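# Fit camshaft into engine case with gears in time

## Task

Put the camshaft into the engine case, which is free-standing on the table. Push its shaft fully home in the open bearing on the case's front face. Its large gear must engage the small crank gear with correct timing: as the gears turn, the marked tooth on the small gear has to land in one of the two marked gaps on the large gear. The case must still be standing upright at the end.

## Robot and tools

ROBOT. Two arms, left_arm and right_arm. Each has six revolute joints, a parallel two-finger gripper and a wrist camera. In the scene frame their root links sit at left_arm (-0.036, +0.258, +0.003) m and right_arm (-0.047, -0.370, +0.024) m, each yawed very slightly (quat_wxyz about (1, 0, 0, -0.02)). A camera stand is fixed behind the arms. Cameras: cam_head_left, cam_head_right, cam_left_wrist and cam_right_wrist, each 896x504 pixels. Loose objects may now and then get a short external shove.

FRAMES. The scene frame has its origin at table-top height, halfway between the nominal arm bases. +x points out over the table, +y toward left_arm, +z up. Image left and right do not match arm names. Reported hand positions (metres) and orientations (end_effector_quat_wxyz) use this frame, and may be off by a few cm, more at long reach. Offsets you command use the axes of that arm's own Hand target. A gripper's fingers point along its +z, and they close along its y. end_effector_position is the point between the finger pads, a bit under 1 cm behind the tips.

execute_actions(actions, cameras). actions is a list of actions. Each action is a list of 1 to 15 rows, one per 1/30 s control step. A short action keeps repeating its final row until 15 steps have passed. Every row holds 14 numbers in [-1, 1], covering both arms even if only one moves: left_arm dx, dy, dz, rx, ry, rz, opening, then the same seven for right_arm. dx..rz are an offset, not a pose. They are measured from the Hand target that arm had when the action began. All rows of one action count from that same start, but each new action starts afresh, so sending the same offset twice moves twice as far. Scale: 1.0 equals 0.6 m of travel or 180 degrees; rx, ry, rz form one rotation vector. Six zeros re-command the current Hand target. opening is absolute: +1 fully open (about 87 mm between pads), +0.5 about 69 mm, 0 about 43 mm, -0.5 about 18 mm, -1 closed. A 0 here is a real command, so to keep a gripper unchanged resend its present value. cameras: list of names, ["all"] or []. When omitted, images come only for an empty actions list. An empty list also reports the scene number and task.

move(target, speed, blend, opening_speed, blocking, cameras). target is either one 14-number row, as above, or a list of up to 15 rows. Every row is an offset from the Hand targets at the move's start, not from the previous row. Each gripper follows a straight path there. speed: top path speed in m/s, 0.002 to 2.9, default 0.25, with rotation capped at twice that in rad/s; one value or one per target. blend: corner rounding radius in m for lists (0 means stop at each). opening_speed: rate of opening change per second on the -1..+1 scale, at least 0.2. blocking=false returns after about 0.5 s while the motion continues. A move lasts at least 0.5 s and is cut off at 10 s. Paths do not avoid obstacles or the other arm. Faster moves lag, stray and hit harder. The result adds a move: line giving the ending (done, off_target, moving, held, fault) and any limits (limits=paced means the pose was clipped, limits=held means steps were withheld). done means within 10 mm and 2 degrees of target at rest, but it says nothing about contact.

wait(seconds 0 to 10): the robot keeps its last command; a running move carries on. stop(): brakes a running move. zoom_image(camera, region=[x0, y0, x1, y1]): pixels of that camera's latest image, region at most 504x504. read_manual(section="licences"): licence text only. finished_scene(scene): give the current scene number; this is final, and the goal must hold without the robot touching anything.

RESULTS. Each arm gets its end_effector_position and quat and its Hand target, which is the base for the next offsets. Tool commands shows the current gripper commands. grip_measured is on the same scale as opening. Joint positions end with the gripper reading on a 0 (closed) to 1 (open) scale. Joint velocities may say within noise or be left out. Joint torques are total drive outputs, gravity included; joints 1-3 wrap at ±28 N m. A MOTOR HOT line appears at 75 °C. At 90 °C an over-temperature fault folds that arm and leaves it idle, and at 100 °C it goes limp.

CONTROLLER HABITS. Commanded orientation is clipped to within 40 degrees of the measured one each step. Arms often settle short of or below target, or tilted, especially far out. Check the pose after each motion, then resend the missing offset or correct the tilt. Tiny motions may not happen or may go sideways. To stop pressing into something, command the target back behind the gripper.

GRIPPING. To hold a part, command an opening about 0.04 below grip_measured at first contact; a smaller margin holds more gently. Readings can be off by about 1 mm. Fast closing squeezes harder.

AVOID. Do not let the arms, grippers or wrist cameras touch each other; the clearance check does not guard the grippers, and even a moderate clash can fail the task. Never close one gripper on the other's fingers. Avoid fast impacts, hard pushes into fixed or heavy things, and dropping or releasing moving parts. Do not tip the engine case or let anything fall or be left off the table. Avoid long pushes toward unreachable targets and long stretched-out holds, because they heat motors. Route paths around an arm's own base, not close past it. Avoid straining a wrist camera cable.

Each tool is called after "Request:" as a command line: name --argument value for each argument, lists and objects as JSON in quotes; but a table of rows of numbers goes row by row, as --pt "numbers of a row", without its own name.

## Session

Request:
execute_actions --actions '[]' --cameras '["all"]'

Scene clock: 0.00 s.
left_arm: end_effector_position=(+0.3204, +0.2587, +0.0238) grip_measured=+0.983 end_effector_quat_wxyz=(+0.514, -0.072, +0.854, -0.026) | right_arm: end_effector_position=(+0.3368, -0.3941, +0.0649) grip_measured=+0.982 end_effector_quat_wxyz=(+0.550, +0.048, +0.833, -0.023)
Joint positions: left_arm=[0.05 1.513 0.343 0.68 -0.024 -0.147 0.991] | right_arm=[0 1.564 0.406 0.753 0.054 0.038 0.991]
Joint velocities: within noise
Joint torques (N m): no reading
Heat: left arm: 26 °C; right arm: 30 °C.
Hand target: left_arm +0.3242, +0.2587, +0.0292; +0.522, -0.072, +0.850, -0.026 | right_arm +0.3410, -0.3942, +0.0721; +0.560, +0.048, +0.827, -0.023
Tool commands: left_gripper/opening=+1.0 right_gripper/opening=+1.0

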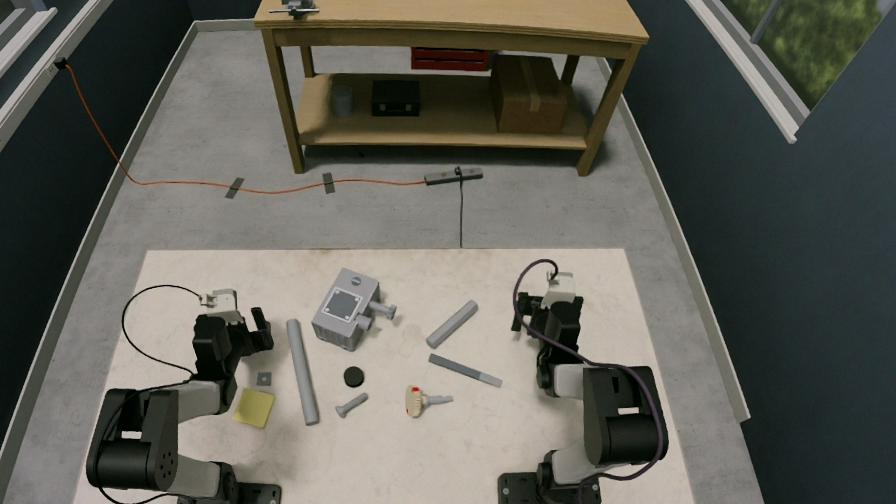

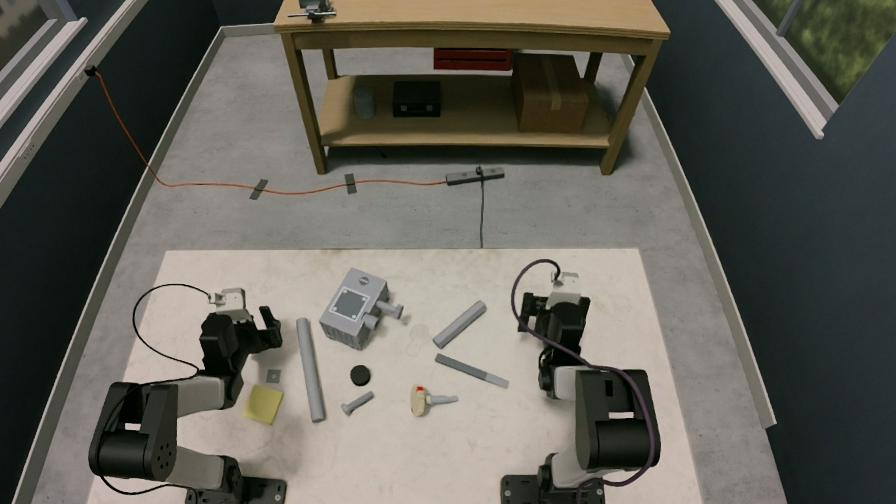

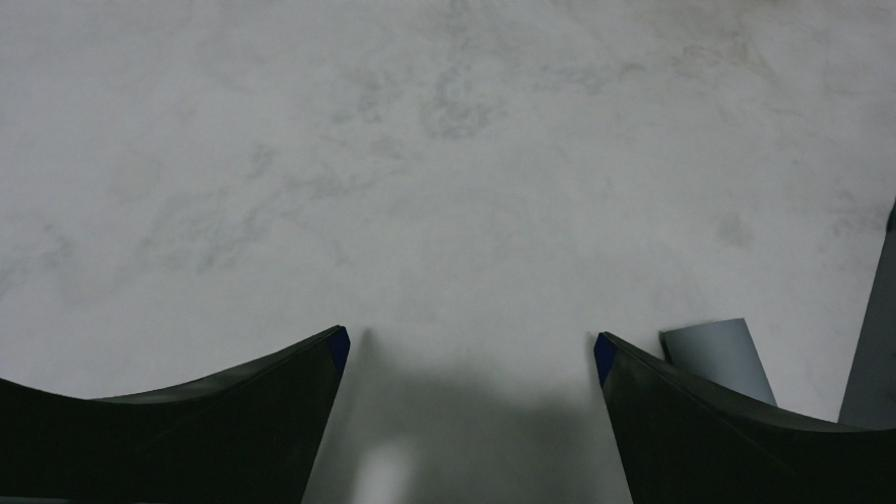

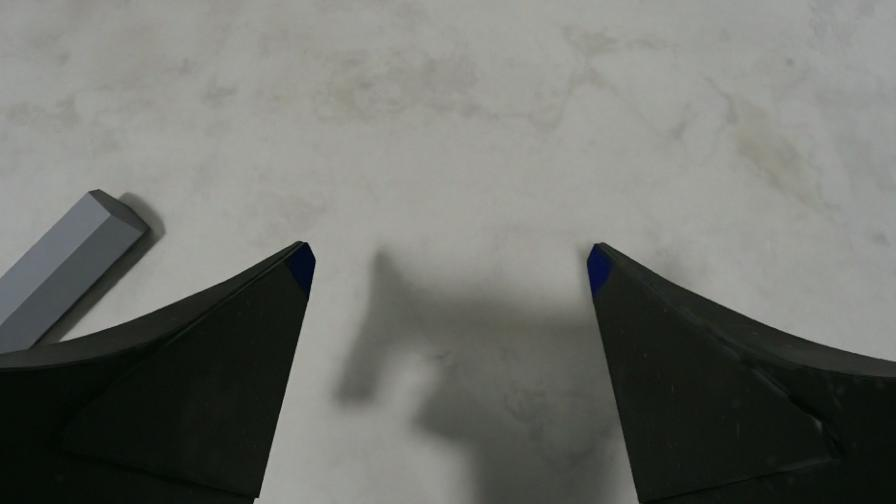

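Request:
zoom_image --camera "cam_head_left" --region '[300, 250, 420, 360]'

Request:
zoom_image --camera "cam_head_right" --region '[310, 250, 430, 360]'

Request:
zoom_image --camera "cam_head_left" --region '[390, 370, 470, 430]'

Request:
zoom_image --camera "cam_head_right" --region '[390, 370, 470, 430]'

Scaled by 4.200 from the camera's 896x504 image, which has a finer 1280x720 frame.

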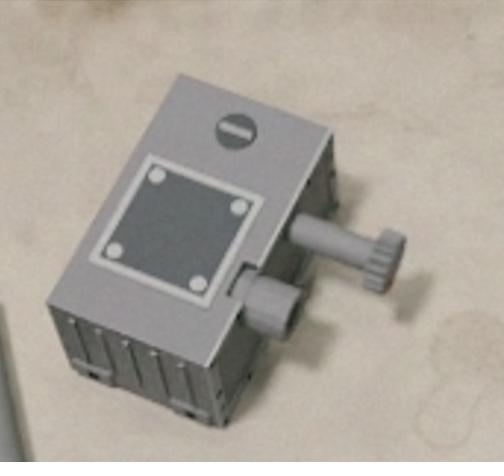

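Scaled by 4.200 from the camera's 896x504 image, which has a finer 1280x720 frame.

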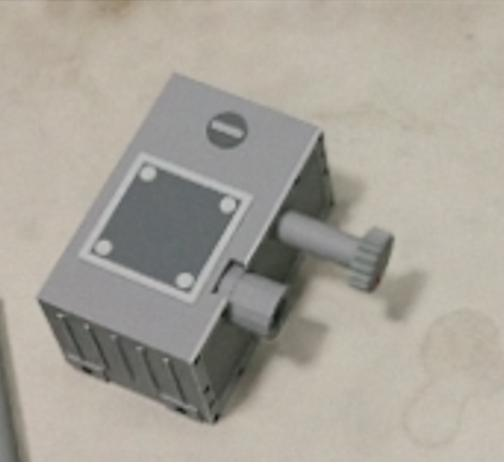

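Scaled by 6.300 from the camera's 896x504 image, which has a finer 1280x720 frame.

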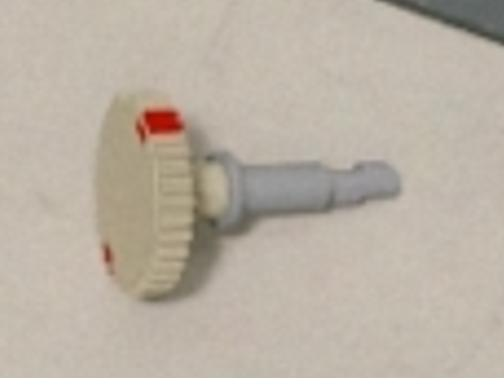

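Scaled by 6.300 from the camera's 896x504 image, which has a finer 1280x720 frame.

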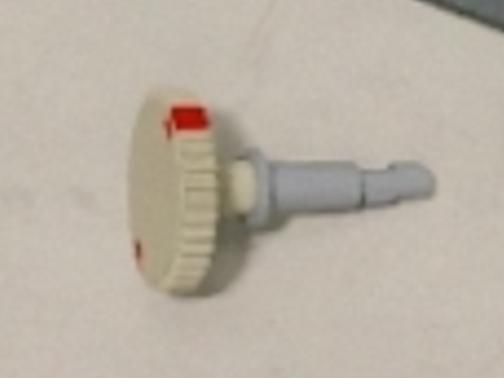

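Request:
move --target '[0,0,0,0,0,0,1,0.0145,0.482,-0.141,-0.361,-0.104,-0.074,1]' --speed 0.25 --cameras '["all"]'

Scene clock: 70.33 s.
left_arm: end_effector_position=(+0.3204, +0.2587, +0.0238) grip_measured=+0.983 end_effector_quat_wxyz=(+0.514, -0.072, +0.854, -0.026) | right_arm: end_effector_position=(+0.2867, -0.1057, +0.0881) grip_measured=+0.982 end_effector_quat_wxyz=(+0.595, -0.343, +0.637, +0.350)
Joint positions: left_arm=[0.05 1.513 0.343 0.68 -0.024 -0.147 0.991] | right_arm=[0.483 1.958 0.459 1.444 -0.583 0.006 0.991]
Joint torques (N m): left_arm=[-0.43 -3.95 5.01 2.05 0.07 -0.01] | right_arm=[0.53 -4.78 5.64 2.68 -0.06 -0.03]
Heat: left arm: 32 °C; right arm: 30 °C.
Hand target: left_arm +0.3242, +0.2587, +0.0292; +0.522, -0.072, +0.850, -0.026 | right_arm +0.2899, -0.0985, +0.1000; +0.611, -0.353, +0.613, +0.354
Off the commanded pose: left_arm 0.007 m, 1 deg | right_arm 0.014 m, 4 deg.
move: off_target (right_arm)

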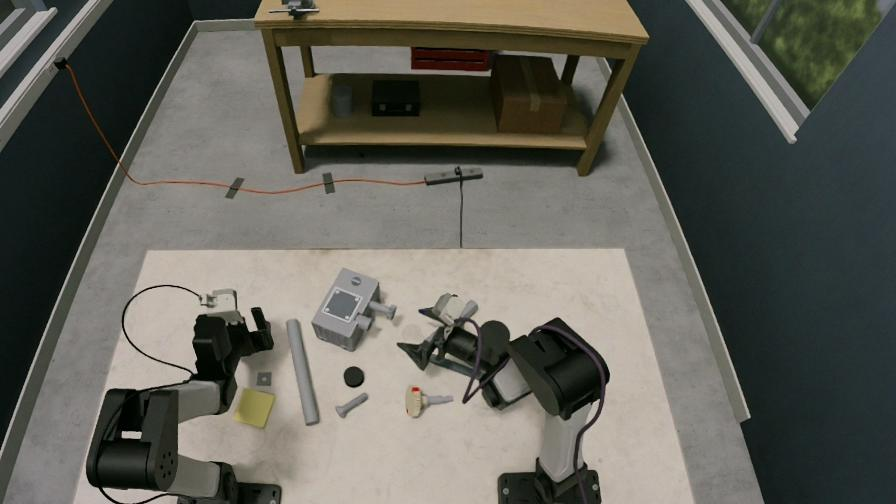

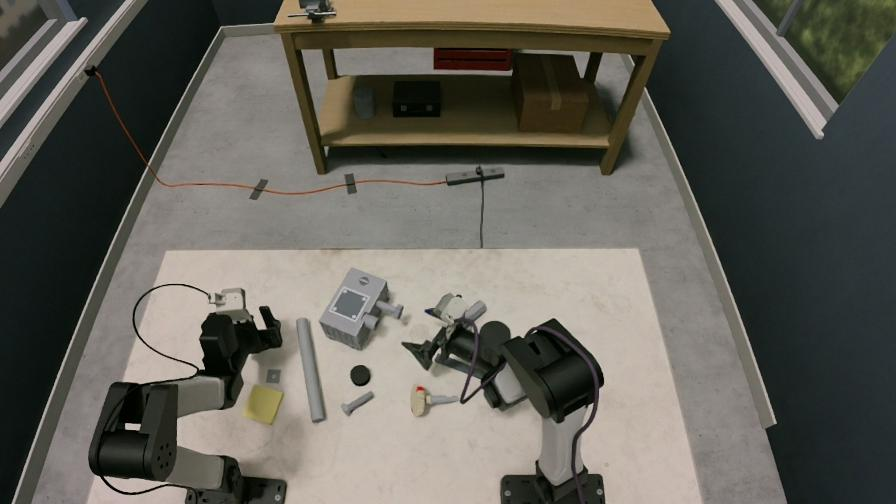

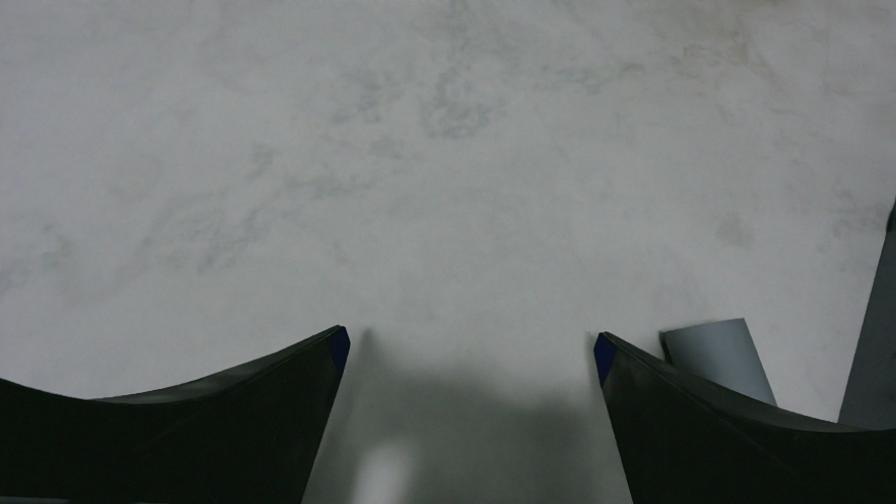

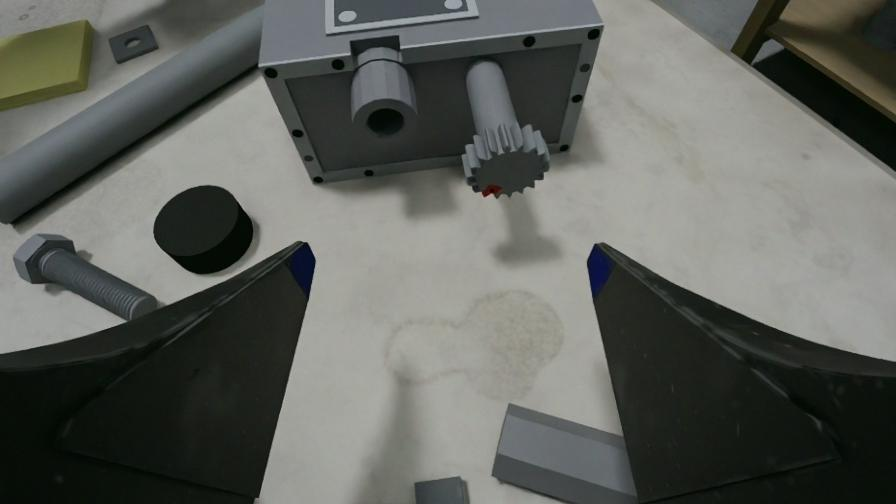

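Request:
zoom_image --camera "cam_right_wrist" --region '[440, 110, 570, 220]'

Request:
zoom_image --camera "cam_right_wrist" --region '[240, 0, 620, 220]'

Scaled by 3.877 from the camera's 896x504 image, which has a finer 1280x720 frame.

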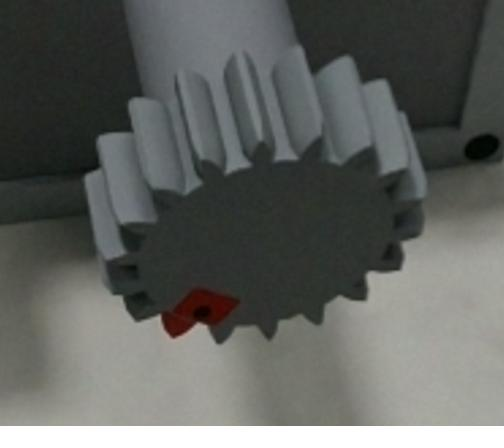

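Scaled by 1.326 from the camera's 896x504 image, which has a finer 1280x720 frame.

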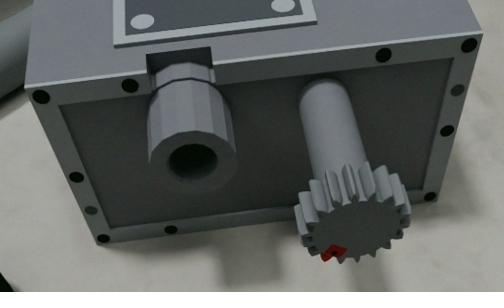

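Request:
move --pt "-0.118 -0.016 -0.061 0 0 0 1 0 0 0 0 0 0 1" --pt "0.104 -0.461 -0.342 0.429 -0.099 0.137 1 0 0 0 0 0 0 1" --blend '[0.05,0]' --speed 0.25 --cameras '["all"]'

Scene clock: 107.80 s.
left_arm: end_effector_position=(+0.1388, -0.0248, +0.0918) grip_measured=+0.983 end_effector_quat_wxyz=(+0.551, +0.427, +0.577, -0.426) | right_arm: end_effector_position=(+0.2867, -0.1056, +0.0882) grip_measured=+0.982 end_effector_quat_wxyz=(+0.595, -0.343, +0.637, +0.350)
Joint positions: left_arm=[-0.688 1.558 0.078 1.443 0.563 -0.001 0.991] | right_arm=[0.483 1.958 0.459 1.444 -0.583 0.006 0.991]
Joint torques (N m): left_arm=[-0.85 -2.07 4.3 2.21 0.2 0.02] | right_arm=[0.51 -4.74 5.59 2.68 -0.07 -0.02]
Heat: left arm: 33 °C; right arm: 31 °C.
Hand target: left_arm +0.1397, -0.0301, +0.1004; +0.561, +0.432, +0.560, -0.431 | right_arm +0.2900, -0.0985, +0.1001; +0.612, -0.353, +0.613, +0.354
Off the commanded pose: left_arm 0.010 m, 2 deg | right_arm 0.014 m, 3 deg.
move: off_target (right_arm); blend cut to 0.0401 m at target 1

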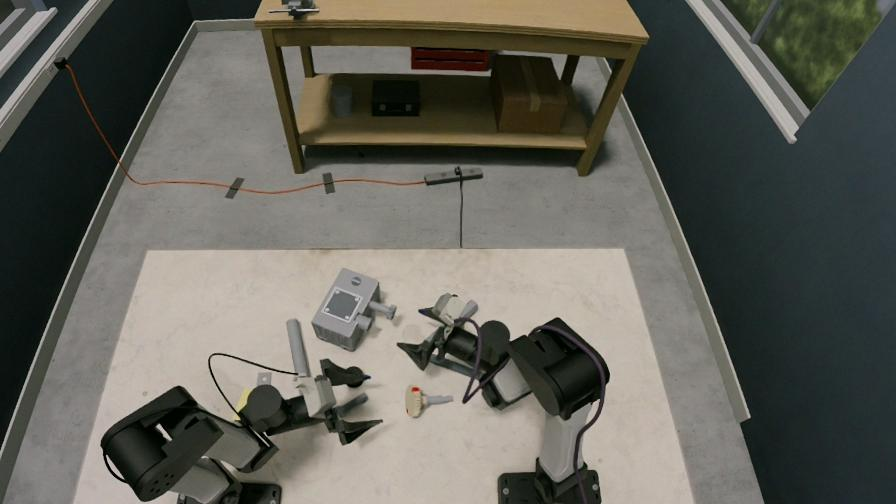

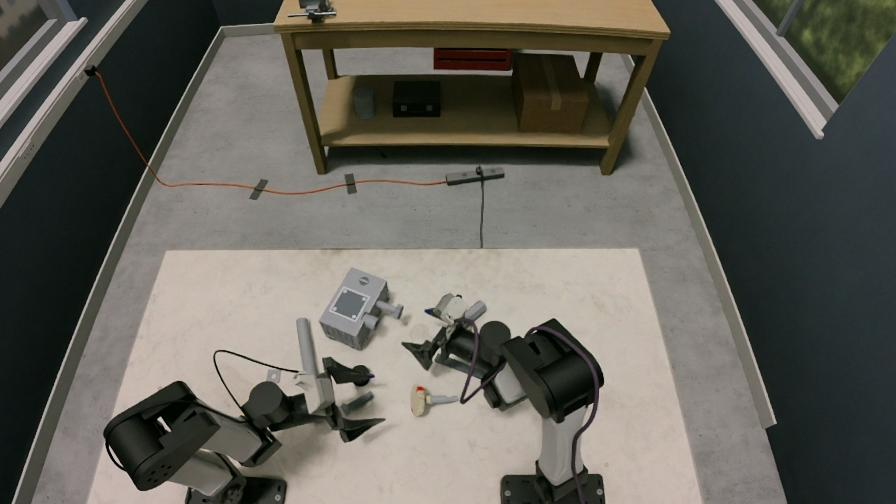

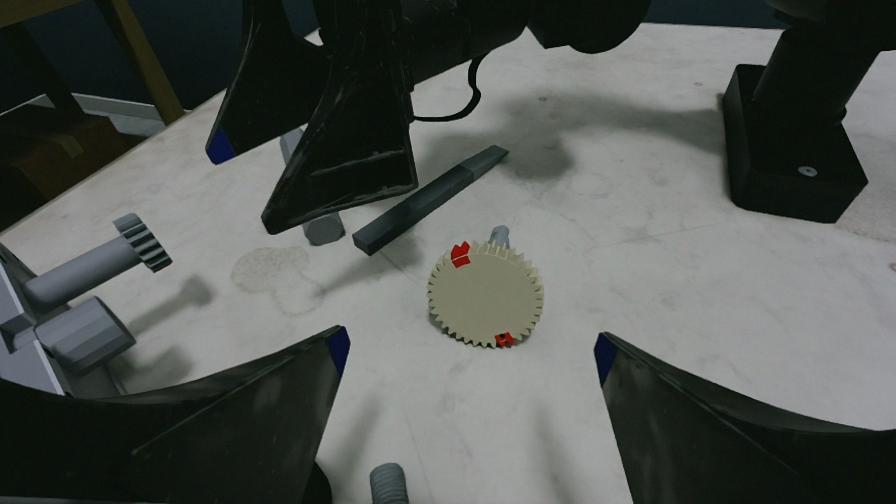

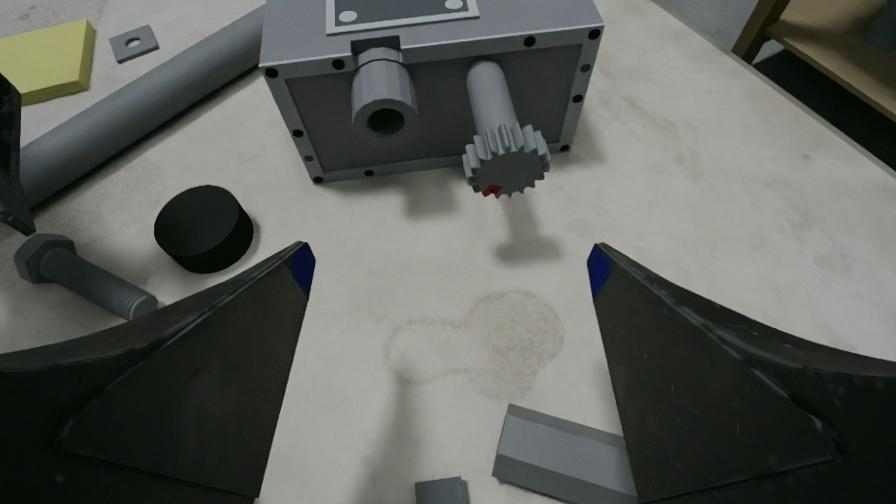

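Request:
zoom_image --camera "cam_left_wrist" --region '[415, 215, 555, 355]'

Scaled by 3.600 from the camera's 896x504 image, which has a finer 1280x720 frame.

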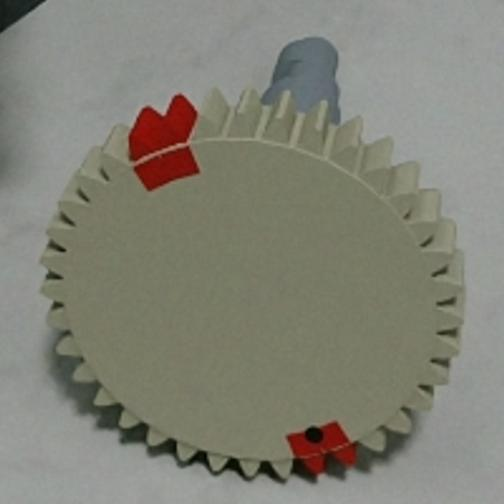

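Request:
move --pt "0 0 0 0 0 0 1 -0.033 -0.32 -0.384 0.361 0.104 0.074 1" --pt "-0.083 -0.01 0.101 0 0.5 0 1 -0.033 -0.32 -0.384 0.361 0.104 0.074 1" --pt "-0.035 -0.0165 0.151 0.475 0.436 0.368 1 -0.033 -0.32 -0.384 0.361 0.104 0.074 1" --blend '[0.02,0.02,0]' --speed '[0.3,0.35,0.35]' --cameras '["all"]'

Scene clock: 195.77 s.
left_arm: end_effector_position=(+0.1556, -0.1230, +0.1199) grip_measured=+0.983 end_effector_quat_wxyz=(-0.042, +0.996, +0.072, +0.022) | right_arm: end_effector_position=(+0.3307, -0.3902, +0.1063) grip_measured=+0.982 end_effector_quat_wxyz=(+0.544, +0.037, +0.838, -0.022)
Joint positions: left_arm=[-1.183 2.242 2.174 -1.573 -0.065 1.767 0.991] | right_arm=[0.009 1.358 0.481 0.458 0.048 0.025 0.991]
Joint torques (N m): left_arm=[-0.96 -8.95 4.31 0.08 -0.03 0.06] | right_arm=[-0.77 -3.04 9.21 2.42 0.15 0.19]
Heat: left arm: 33 °C; right arm: 35 °C.
Hand target: left_arm +0.1533, -0.1202, +0.1214; -0.139, +0.987, +0.073, -0.010 | right_arm +0.3410, -0.3940, +0.1198; +0.560, +0.048, +0.827, -0.023
Off the commanded pose: left_arm 0.004 m, 12 deg | right_arm 0.017 m, 2 deg.
joint sent to its limit (left arm) — joint 4 (wrist pitch), lower limit. The joint targets are off in orientation, not in position.
move: off_target (left_arm, right_arm)

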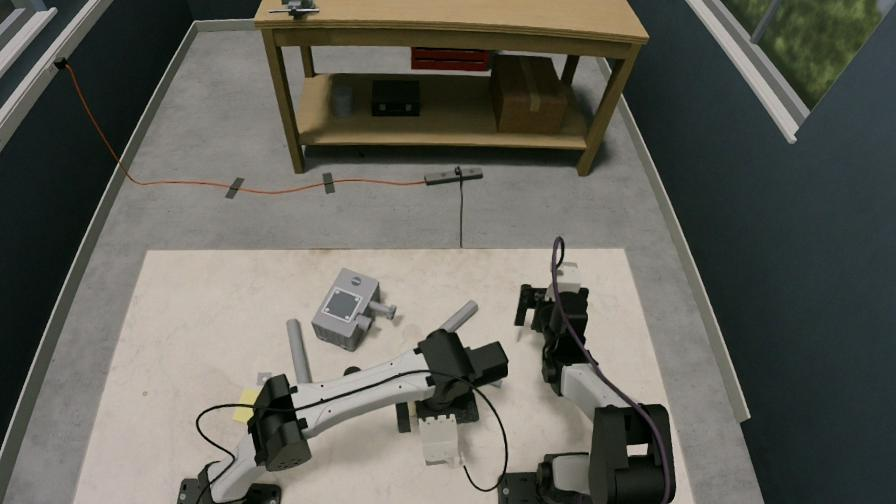

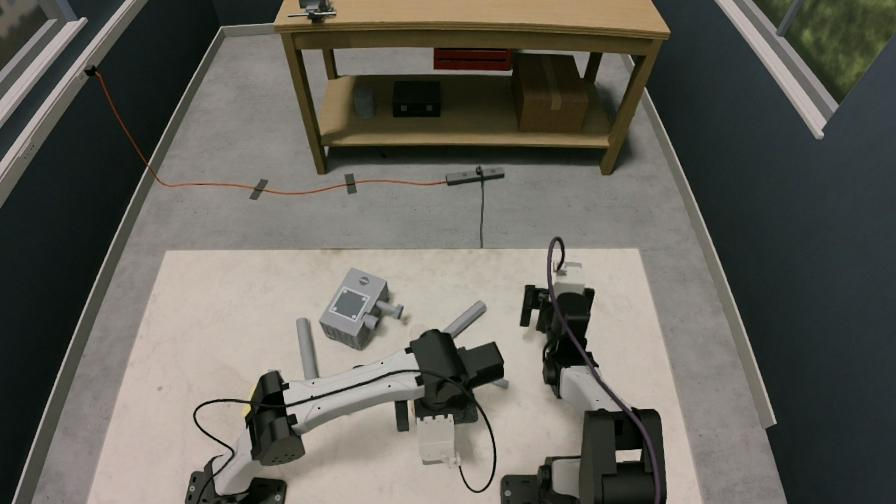

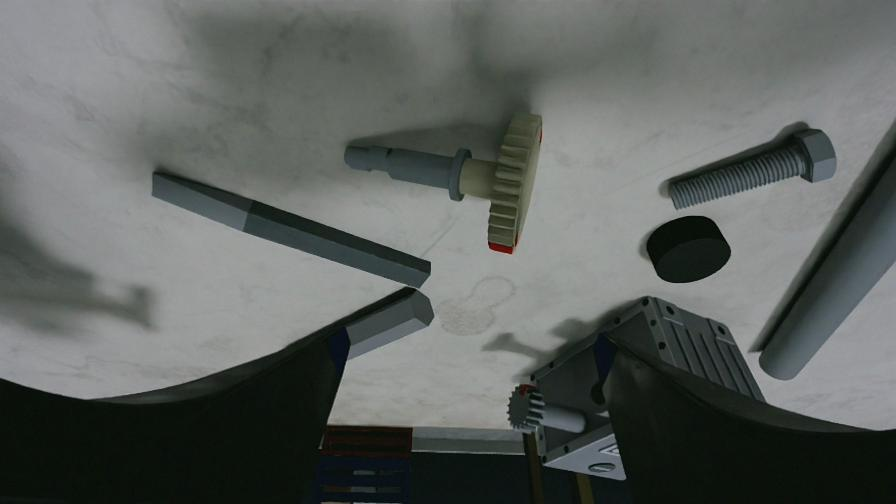

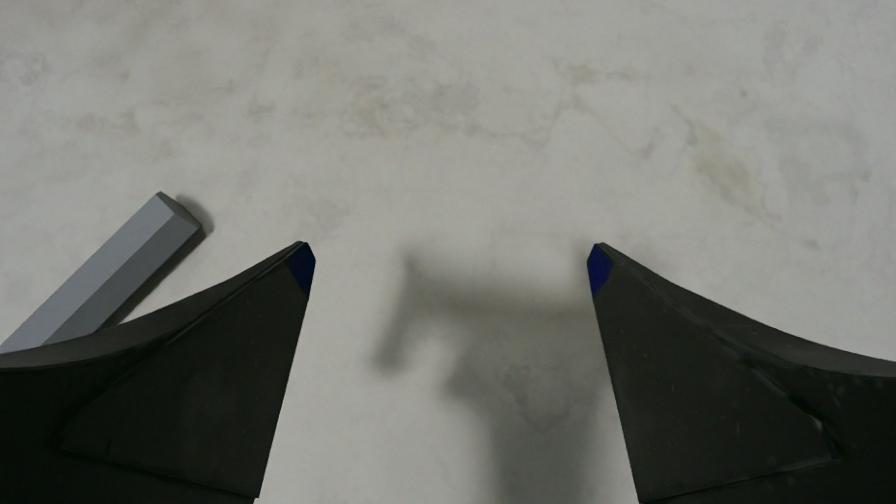

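Request:
move --target '[0.01,0.0065,0.122,-0.089,0.002,0.014,1,0,0,0,0,0,0,1]' --speed 0.12 --cameras '["cam_left_wrist","cam_head_left"]'

Request:
zoom_image --camera "cam_head_left" --region '[370, 350, 510, 450]'

Scene clock: 211.53 s.
left_arm: end_effector_position=(+0.1550, -0.0978, +0.0389) grip_measured=+0.983 end_effector_quat_wxyz=(-0.025, +0.998, +0.053, -0.001) | right_arm: end_effector_position=(+0.3307, -0.3902, +0.1063) grip_measured=+0.982 end_effector_quat_wxyz=(+0.544, +0.037, +0.838, -0.022)
Joint positions: left_arm=[-1.14 2.111 1.653 -1.16 -0.014 1.851 0.991] | right_arm=[0.009 1.358 0.481 0.458 0.048 0.025 0.991]
Joint torques (N m): left_arm=[0.01 -10.52 4.41 0.43 0.28 0.07] | right_arm=[-0.75 -3.08 9.26 2.42 0.15 0.2]
Heat: left arm: 29 °C; right arm: 35 °C.
Hand target: left_arm +0.1568, -0.1030, +0.0500; +0.000, +0.999, +0.052, +0.000 | right_arm +0.3410, -0.3940, +0.1198; +0.560, +0.048, +0.827, -0.023
Off the commanded pose: left_arm 0.012 m, 3 deg | right_arm 0.017 m, 2 deg.
move: off_target (left_arm, right_arm)
Images, in order (width x height): cam_head_left 896x504, cam_left_wrist 896x504.

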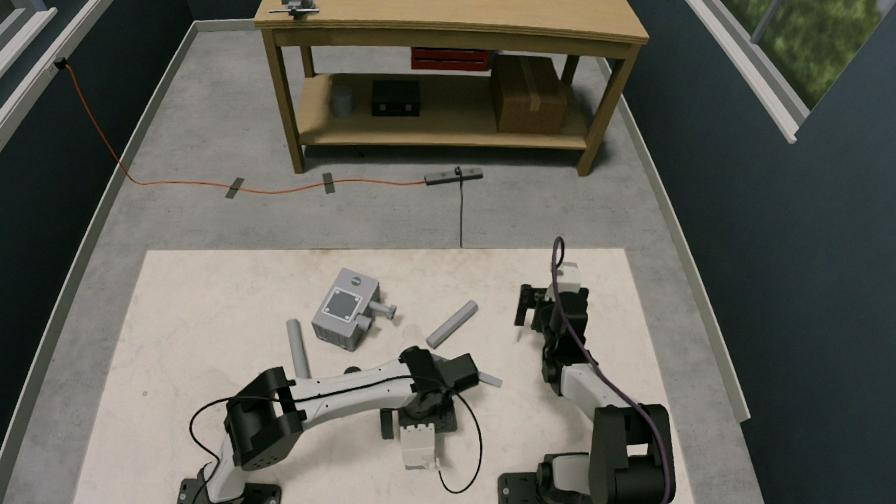

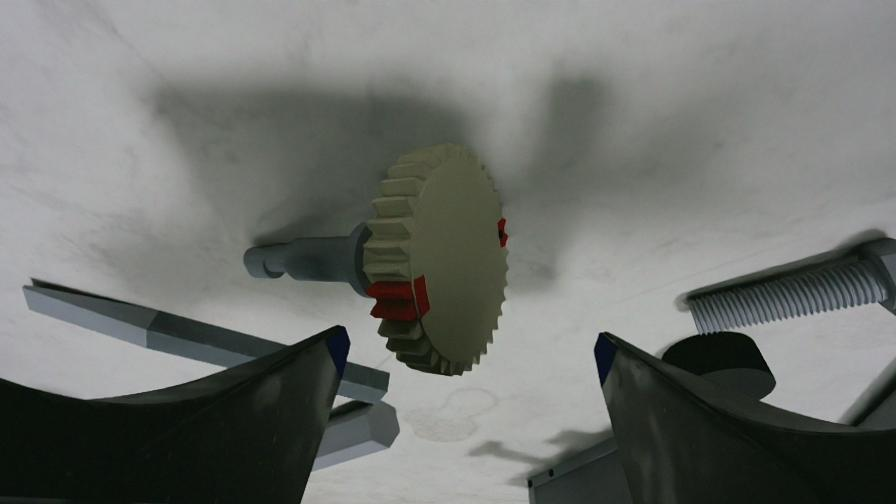

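Scaled by 3.600 from the camera's 896x504 image, which has a finer 1280x720 frame.

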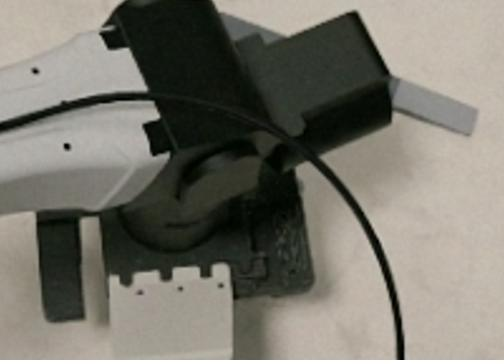

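Request:
move --target '[-0.055,0,-0.09,0,0,0,1,0,0,0,0,0,0,1]' --speed 0.12 --cameras '["cam_left_wrist"]'

Scene clock: 232.17 s.
left_arm: end_effector_position=(+0.1269, -0.1044, +0.0893) grip_measured=+0.983 end_effector_quat_wxyz=(-0.015, +0.999, +0.051, +0.002) | right_arm: end_effector_position=(+0.3307, -0.3902, +0.1063) grip_measured=+0.982 end_effector_quat_wxyz=(+0.544, +0.037, +0.838, -0.022)
Joint positions: left_arm=[-1.212 2.05 1.762 -1.312 -0.011 1.784 0.991] | right_arm=[0.009 1.358 0.481 0.458 0.048 0.025 0.991]
Joint torques (N m): left_arm=[-0.7 -9.74 6.49 0.13 0.26 -0.05] | right_arm=[-0.81 -2.97 9.2 2.43 0.14 0.19]
Heat: left arm: 33 °C; right arm: 35 °C.
Hand target: left_arm +0.1240, -0.1064, +0.1040; +0.000, +0.999, +0.052, +0.000 | right_arm +0.3410, -0.3940, +0.1198; +0.560, +0.048, +0.827, -0.023
Off the commanded pose: left_arm 0.015 m, 2 deg | right_arm 0.017 m, 2 deg.
move: off_target (left_arm, right_arm)
Images, in order (width x height): cam_left_wrist 896x504.

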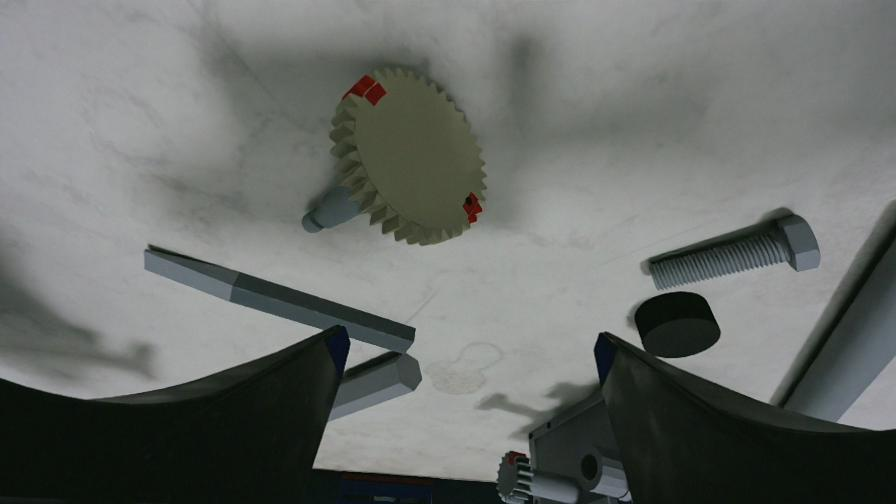

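Request:
execute_actions --actions '[]' --cameras '["all"]'

Request:
zoom_image --camera "cam_head_left" --region '[350, 370, 490, 470]'

Scene clock: 236.23 s.
left_arm: end_effector_position=(+0.1269, -0.1043, +0.0893) grip_measured=+0.983 end_effector_quat_wxyz=(-0.016, +0.999, +0.051, +0.002) | right_arm: end_effector_position=(+0.3307, -0.3902, +0.1063) grip_measured=+0.982 end_effector_quat_wxyz=(+0.544, +0.037, +0.838, -0.022)
Joint positions: left_arm=[-1.212 2.05 1.762 -1.312 -0.011 1.784 0.991] | right_arm=[0.009 1.358 0.481 0.458 0.048 0.025 0.991]
Joint velocities: within noise
Joint torques (N m): left_arm=[-0.68 -9.73 6.49 0.14 0.26 -0.06] | right_arm=[-0.77 -3.06 9.29 2.41 0.14 0.19]
Heat: left arm: 34 °C; right arm: 35 °C.
Hand target: left_arm +0.1240, -0.1065, +0.1040; +0.000, +0.999, +0.052, +0.000 | right_arm +0.3410, -0.3940, +0.1198; +0.560, +0.048, +0.827, -0.023
Tool commands: left_gripper/opening=+1.0 right_gripper/opening=+1.0
Off the commanded pose: left_arm 0.015 m, 2 deg | right_arm 0.017 m, 2 deg.

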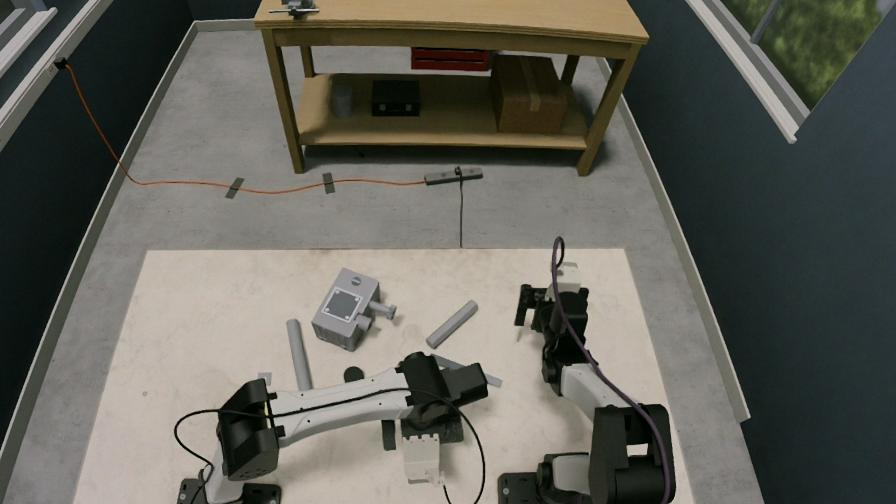

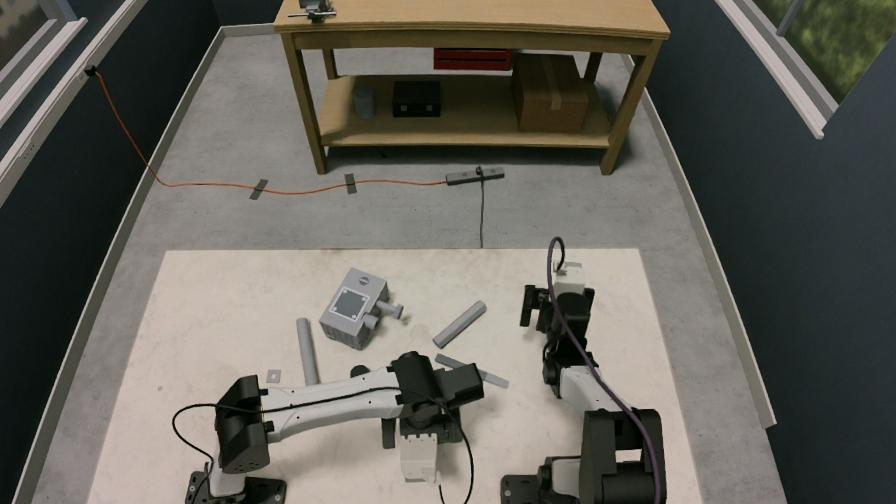

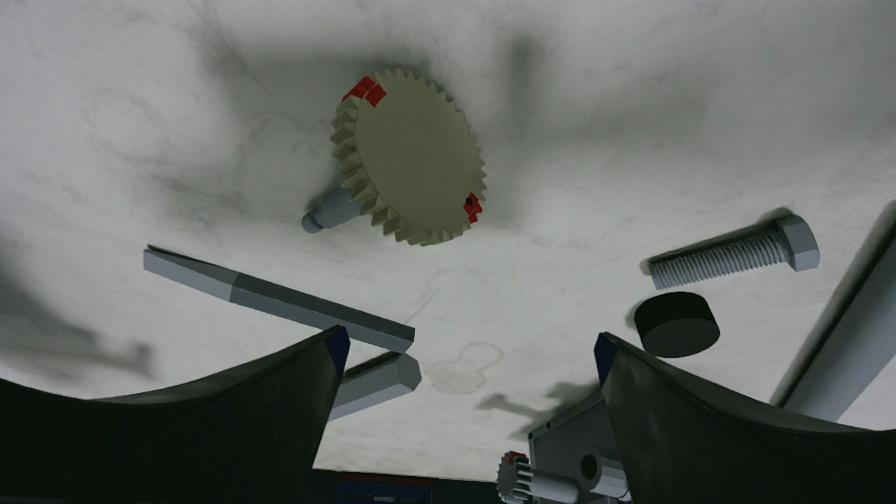

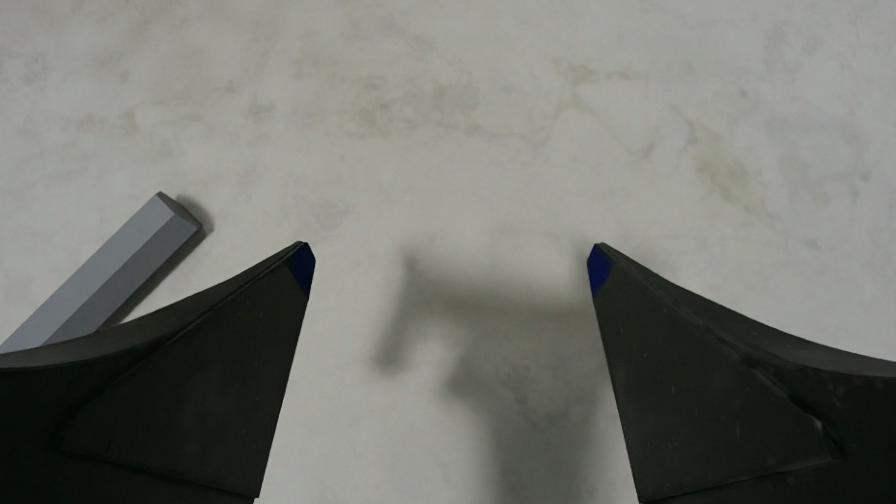

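Scaled by 3.600 from the camera's 896x504 image, which has a finer 1280x720 frame.

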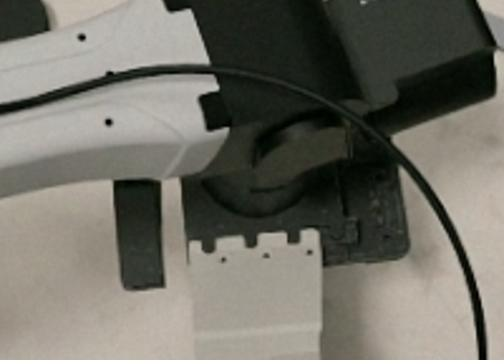

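Request:
move --target '[-0.01,0,-0.027,-0.037,-0.0955,-0.231,1,0,0,0,0,0,0,1]' --speed 0.15 --cameras '["cam_left_wrist","cam_head_left"]'

Scene clock: 279.53 s.
left_arm: end_effector_position=(+0.1163, -0.1031, +0.1078) grip_measured=+0.983 end_effector_quat_wxyz=(+0.038, +0.906, +0.399, -0.136) | right_arm: end_effector_position=(+0.3307, -0.3902, +0.1063) grip_measured=+0.982 end_effector_quat_wxyz=(+0.544, +0.037, +0.838, -0.022)
Joint positions: left_arm=[-1.1 2.032 1.828 -1.291 0.274 1.157 0.991] | right_arm=[0.009 1.358 0.481 0.458 0.048 0.025 0.991]
Joint torques (N m): left_arm=[0.05 -10.33 4.83 0.74 0.46 -0.07] | right_arm=[-0.77 -3.02 9.22 2.42 0.14 0.21]
Heat: left arm: 37 °C; right arm: 35 °C.
Hand target: left_arm +0.1180, -0.1071, +0.1202; +0.064, +0.903, +0.401, -0.143 | right_arm +0.3410, -0.3940, +0.1199; +0.560, +0.048, +0.827, -0.023
Off the commanded pose: left_arm 0.013 m, 3 deg | right_arm 0.017 m, 2 deg.
move: off_target (left_arm, right_arm)
Images, in order (width x height): cam_head_left 896x504, cam_left_wrist 896x504.

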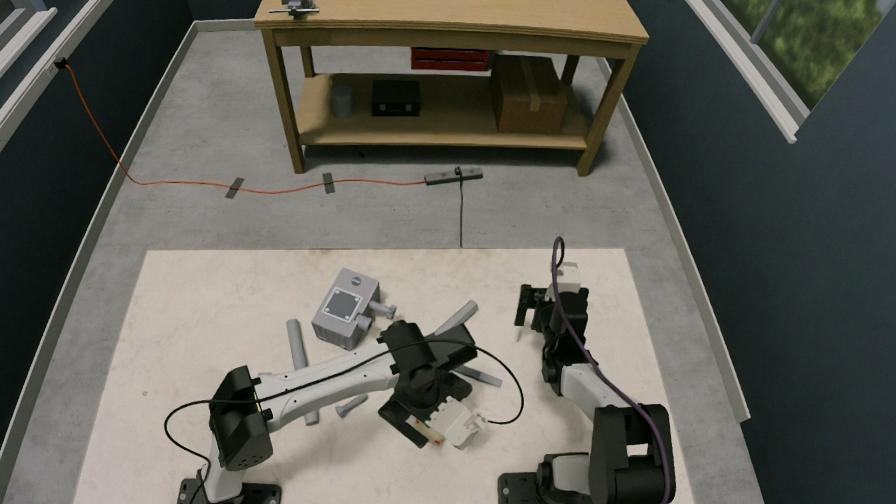

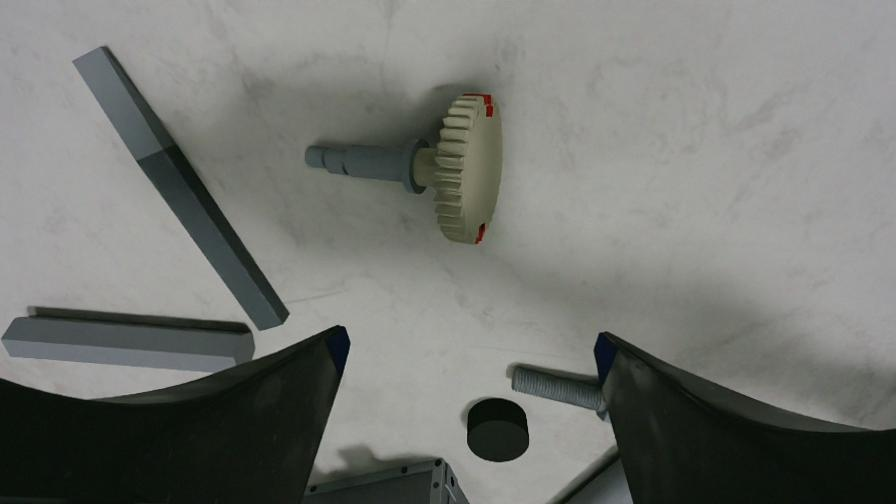

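Request:
move --target '[-0.012,0.007,0.102,0,0,0,1,0,0,0,0,0,0,1]' --speed 0.1 --cameras '["cam_left_wrist"]'

Request:
zoom_image --camera "cam_left_wrist" --region '[200, 80, 640, 400]'

Scene clock: 295.53 s.
left_arm: end_effector_position=(+0.1055, -0.1243, +0.0673) grip_measured=+0.983 end_effector_quat_wxyz=(+0.059, +0.903, +0.401, -0.139) | right_arm: end_effector_position=(+0.3307, -0.3902, +0.1063) grip_measured=+0.982 end_effector_quat_wxyz=(+0.544, +0.037, +0.838, -0.022)
Joint positions: left_arm=[-1.143 2.054 1.697 -1.081 0.275 1.1 0.991] | right_arm=[0.009 1.358 0.481 0.458 0.048 0.025 0.991]
Joint torques (N m): left_arm=[-0.8 -7.39 4.94 0.87 0.37 -0.06] | right_arm=[-0.75 -2.97 9.2 2.42 0.15 0.19]
Heat: left arm: 39 °C; right arm: 36 °C.
Hand target: left_arm +0.1040, -0.1290, +0.0641; +0.064, +0.903, +0.401, -0.143 | right_arm +0.3410, -0.3940, +0.1199; +0.560, +0.048, +0.827, -0.023
Off the commanded pose: left_arm 0.006 m, 1 deg | right_arm 0.017 m, 2 deg.
move: off_target (right_arm)
Images, in order (width x height): cam_left_wrist 896x504.

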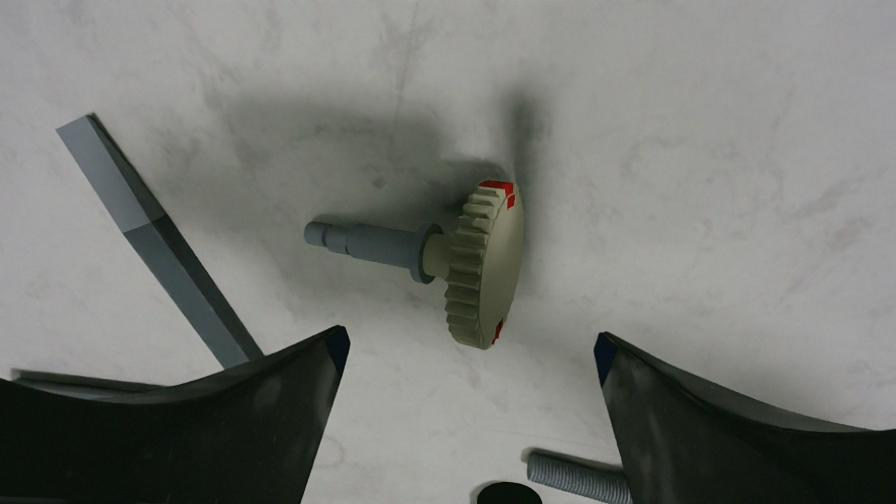

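Scaled by 1.145 from the camera's 896x504 image, which has a finer 1280x720 frame.

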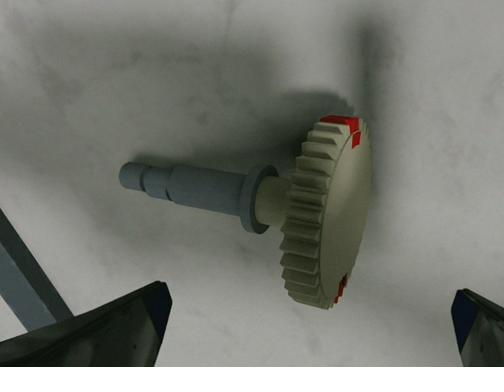

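Request:
move --target '[0.002,0.004,0.03,0,0,0,1,0,0,0,0,0,0,1]' --speed 0.1 --cameras '["cam_left_wrist"]'

Scene clock: 303.13 s.
left_arm: end_effector_position=(+0.1055, -0.1292, +0.0507) grip_measured=+0.983 end_effector_quat_wxyz=(+0.061, +0.903, +0.403, -0.140) | right_arm: end_effector_position=(+0.3307, -0.3902, +0.1063) grip_measured=+0.982 end_effector_quat_wxyz=(+0.544, +0.037, +0.838, -0.022)
Joint positions: left_arm=[-1.148 2.079 1.667 -1.023 0.275 1.092 0.991] | right_arm=[0.009 1.358 0.481 0.458 0.048 0.025 0.991]
Joint torques (N m): left_arm=[-1.02 -7.39 4.86 0.9 0.36 -0.08] | right_arm=[-0.75 -3.07 9.21 2.45 0.15 0.2]
Heat: left arm: 37 °C; right arm: 36 °C.
Hand target: left_arm +0.1028, -0.1338, +0.0466; +0.064, +0.903, +0.401, -0.143 | right_arm +0.3410, -0.3940, +0.1199; +0.560, +0.048, +0.827, -0.023
Off the commanded pose: left_arm 0.007 m, 1 deg | right_arm 0.017 m, 2 deg.
move: off_target (right_arm)
Images, in order (width x height): cam_left_wrist 896x504.

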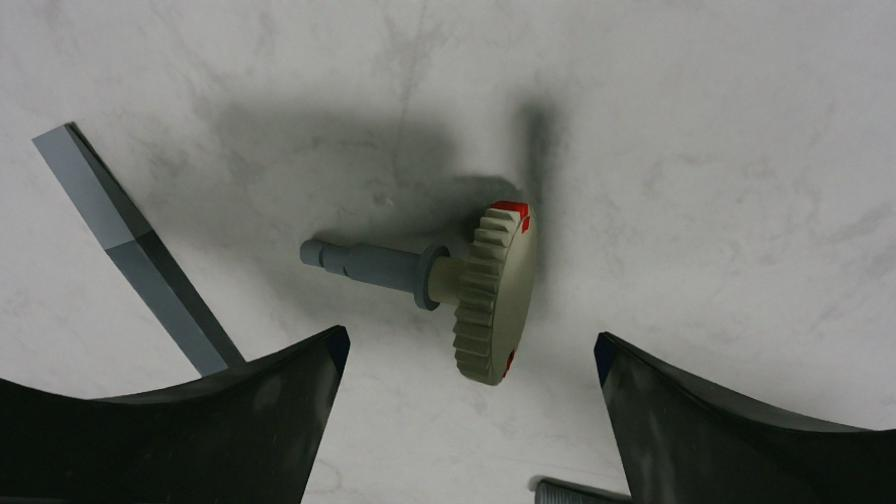

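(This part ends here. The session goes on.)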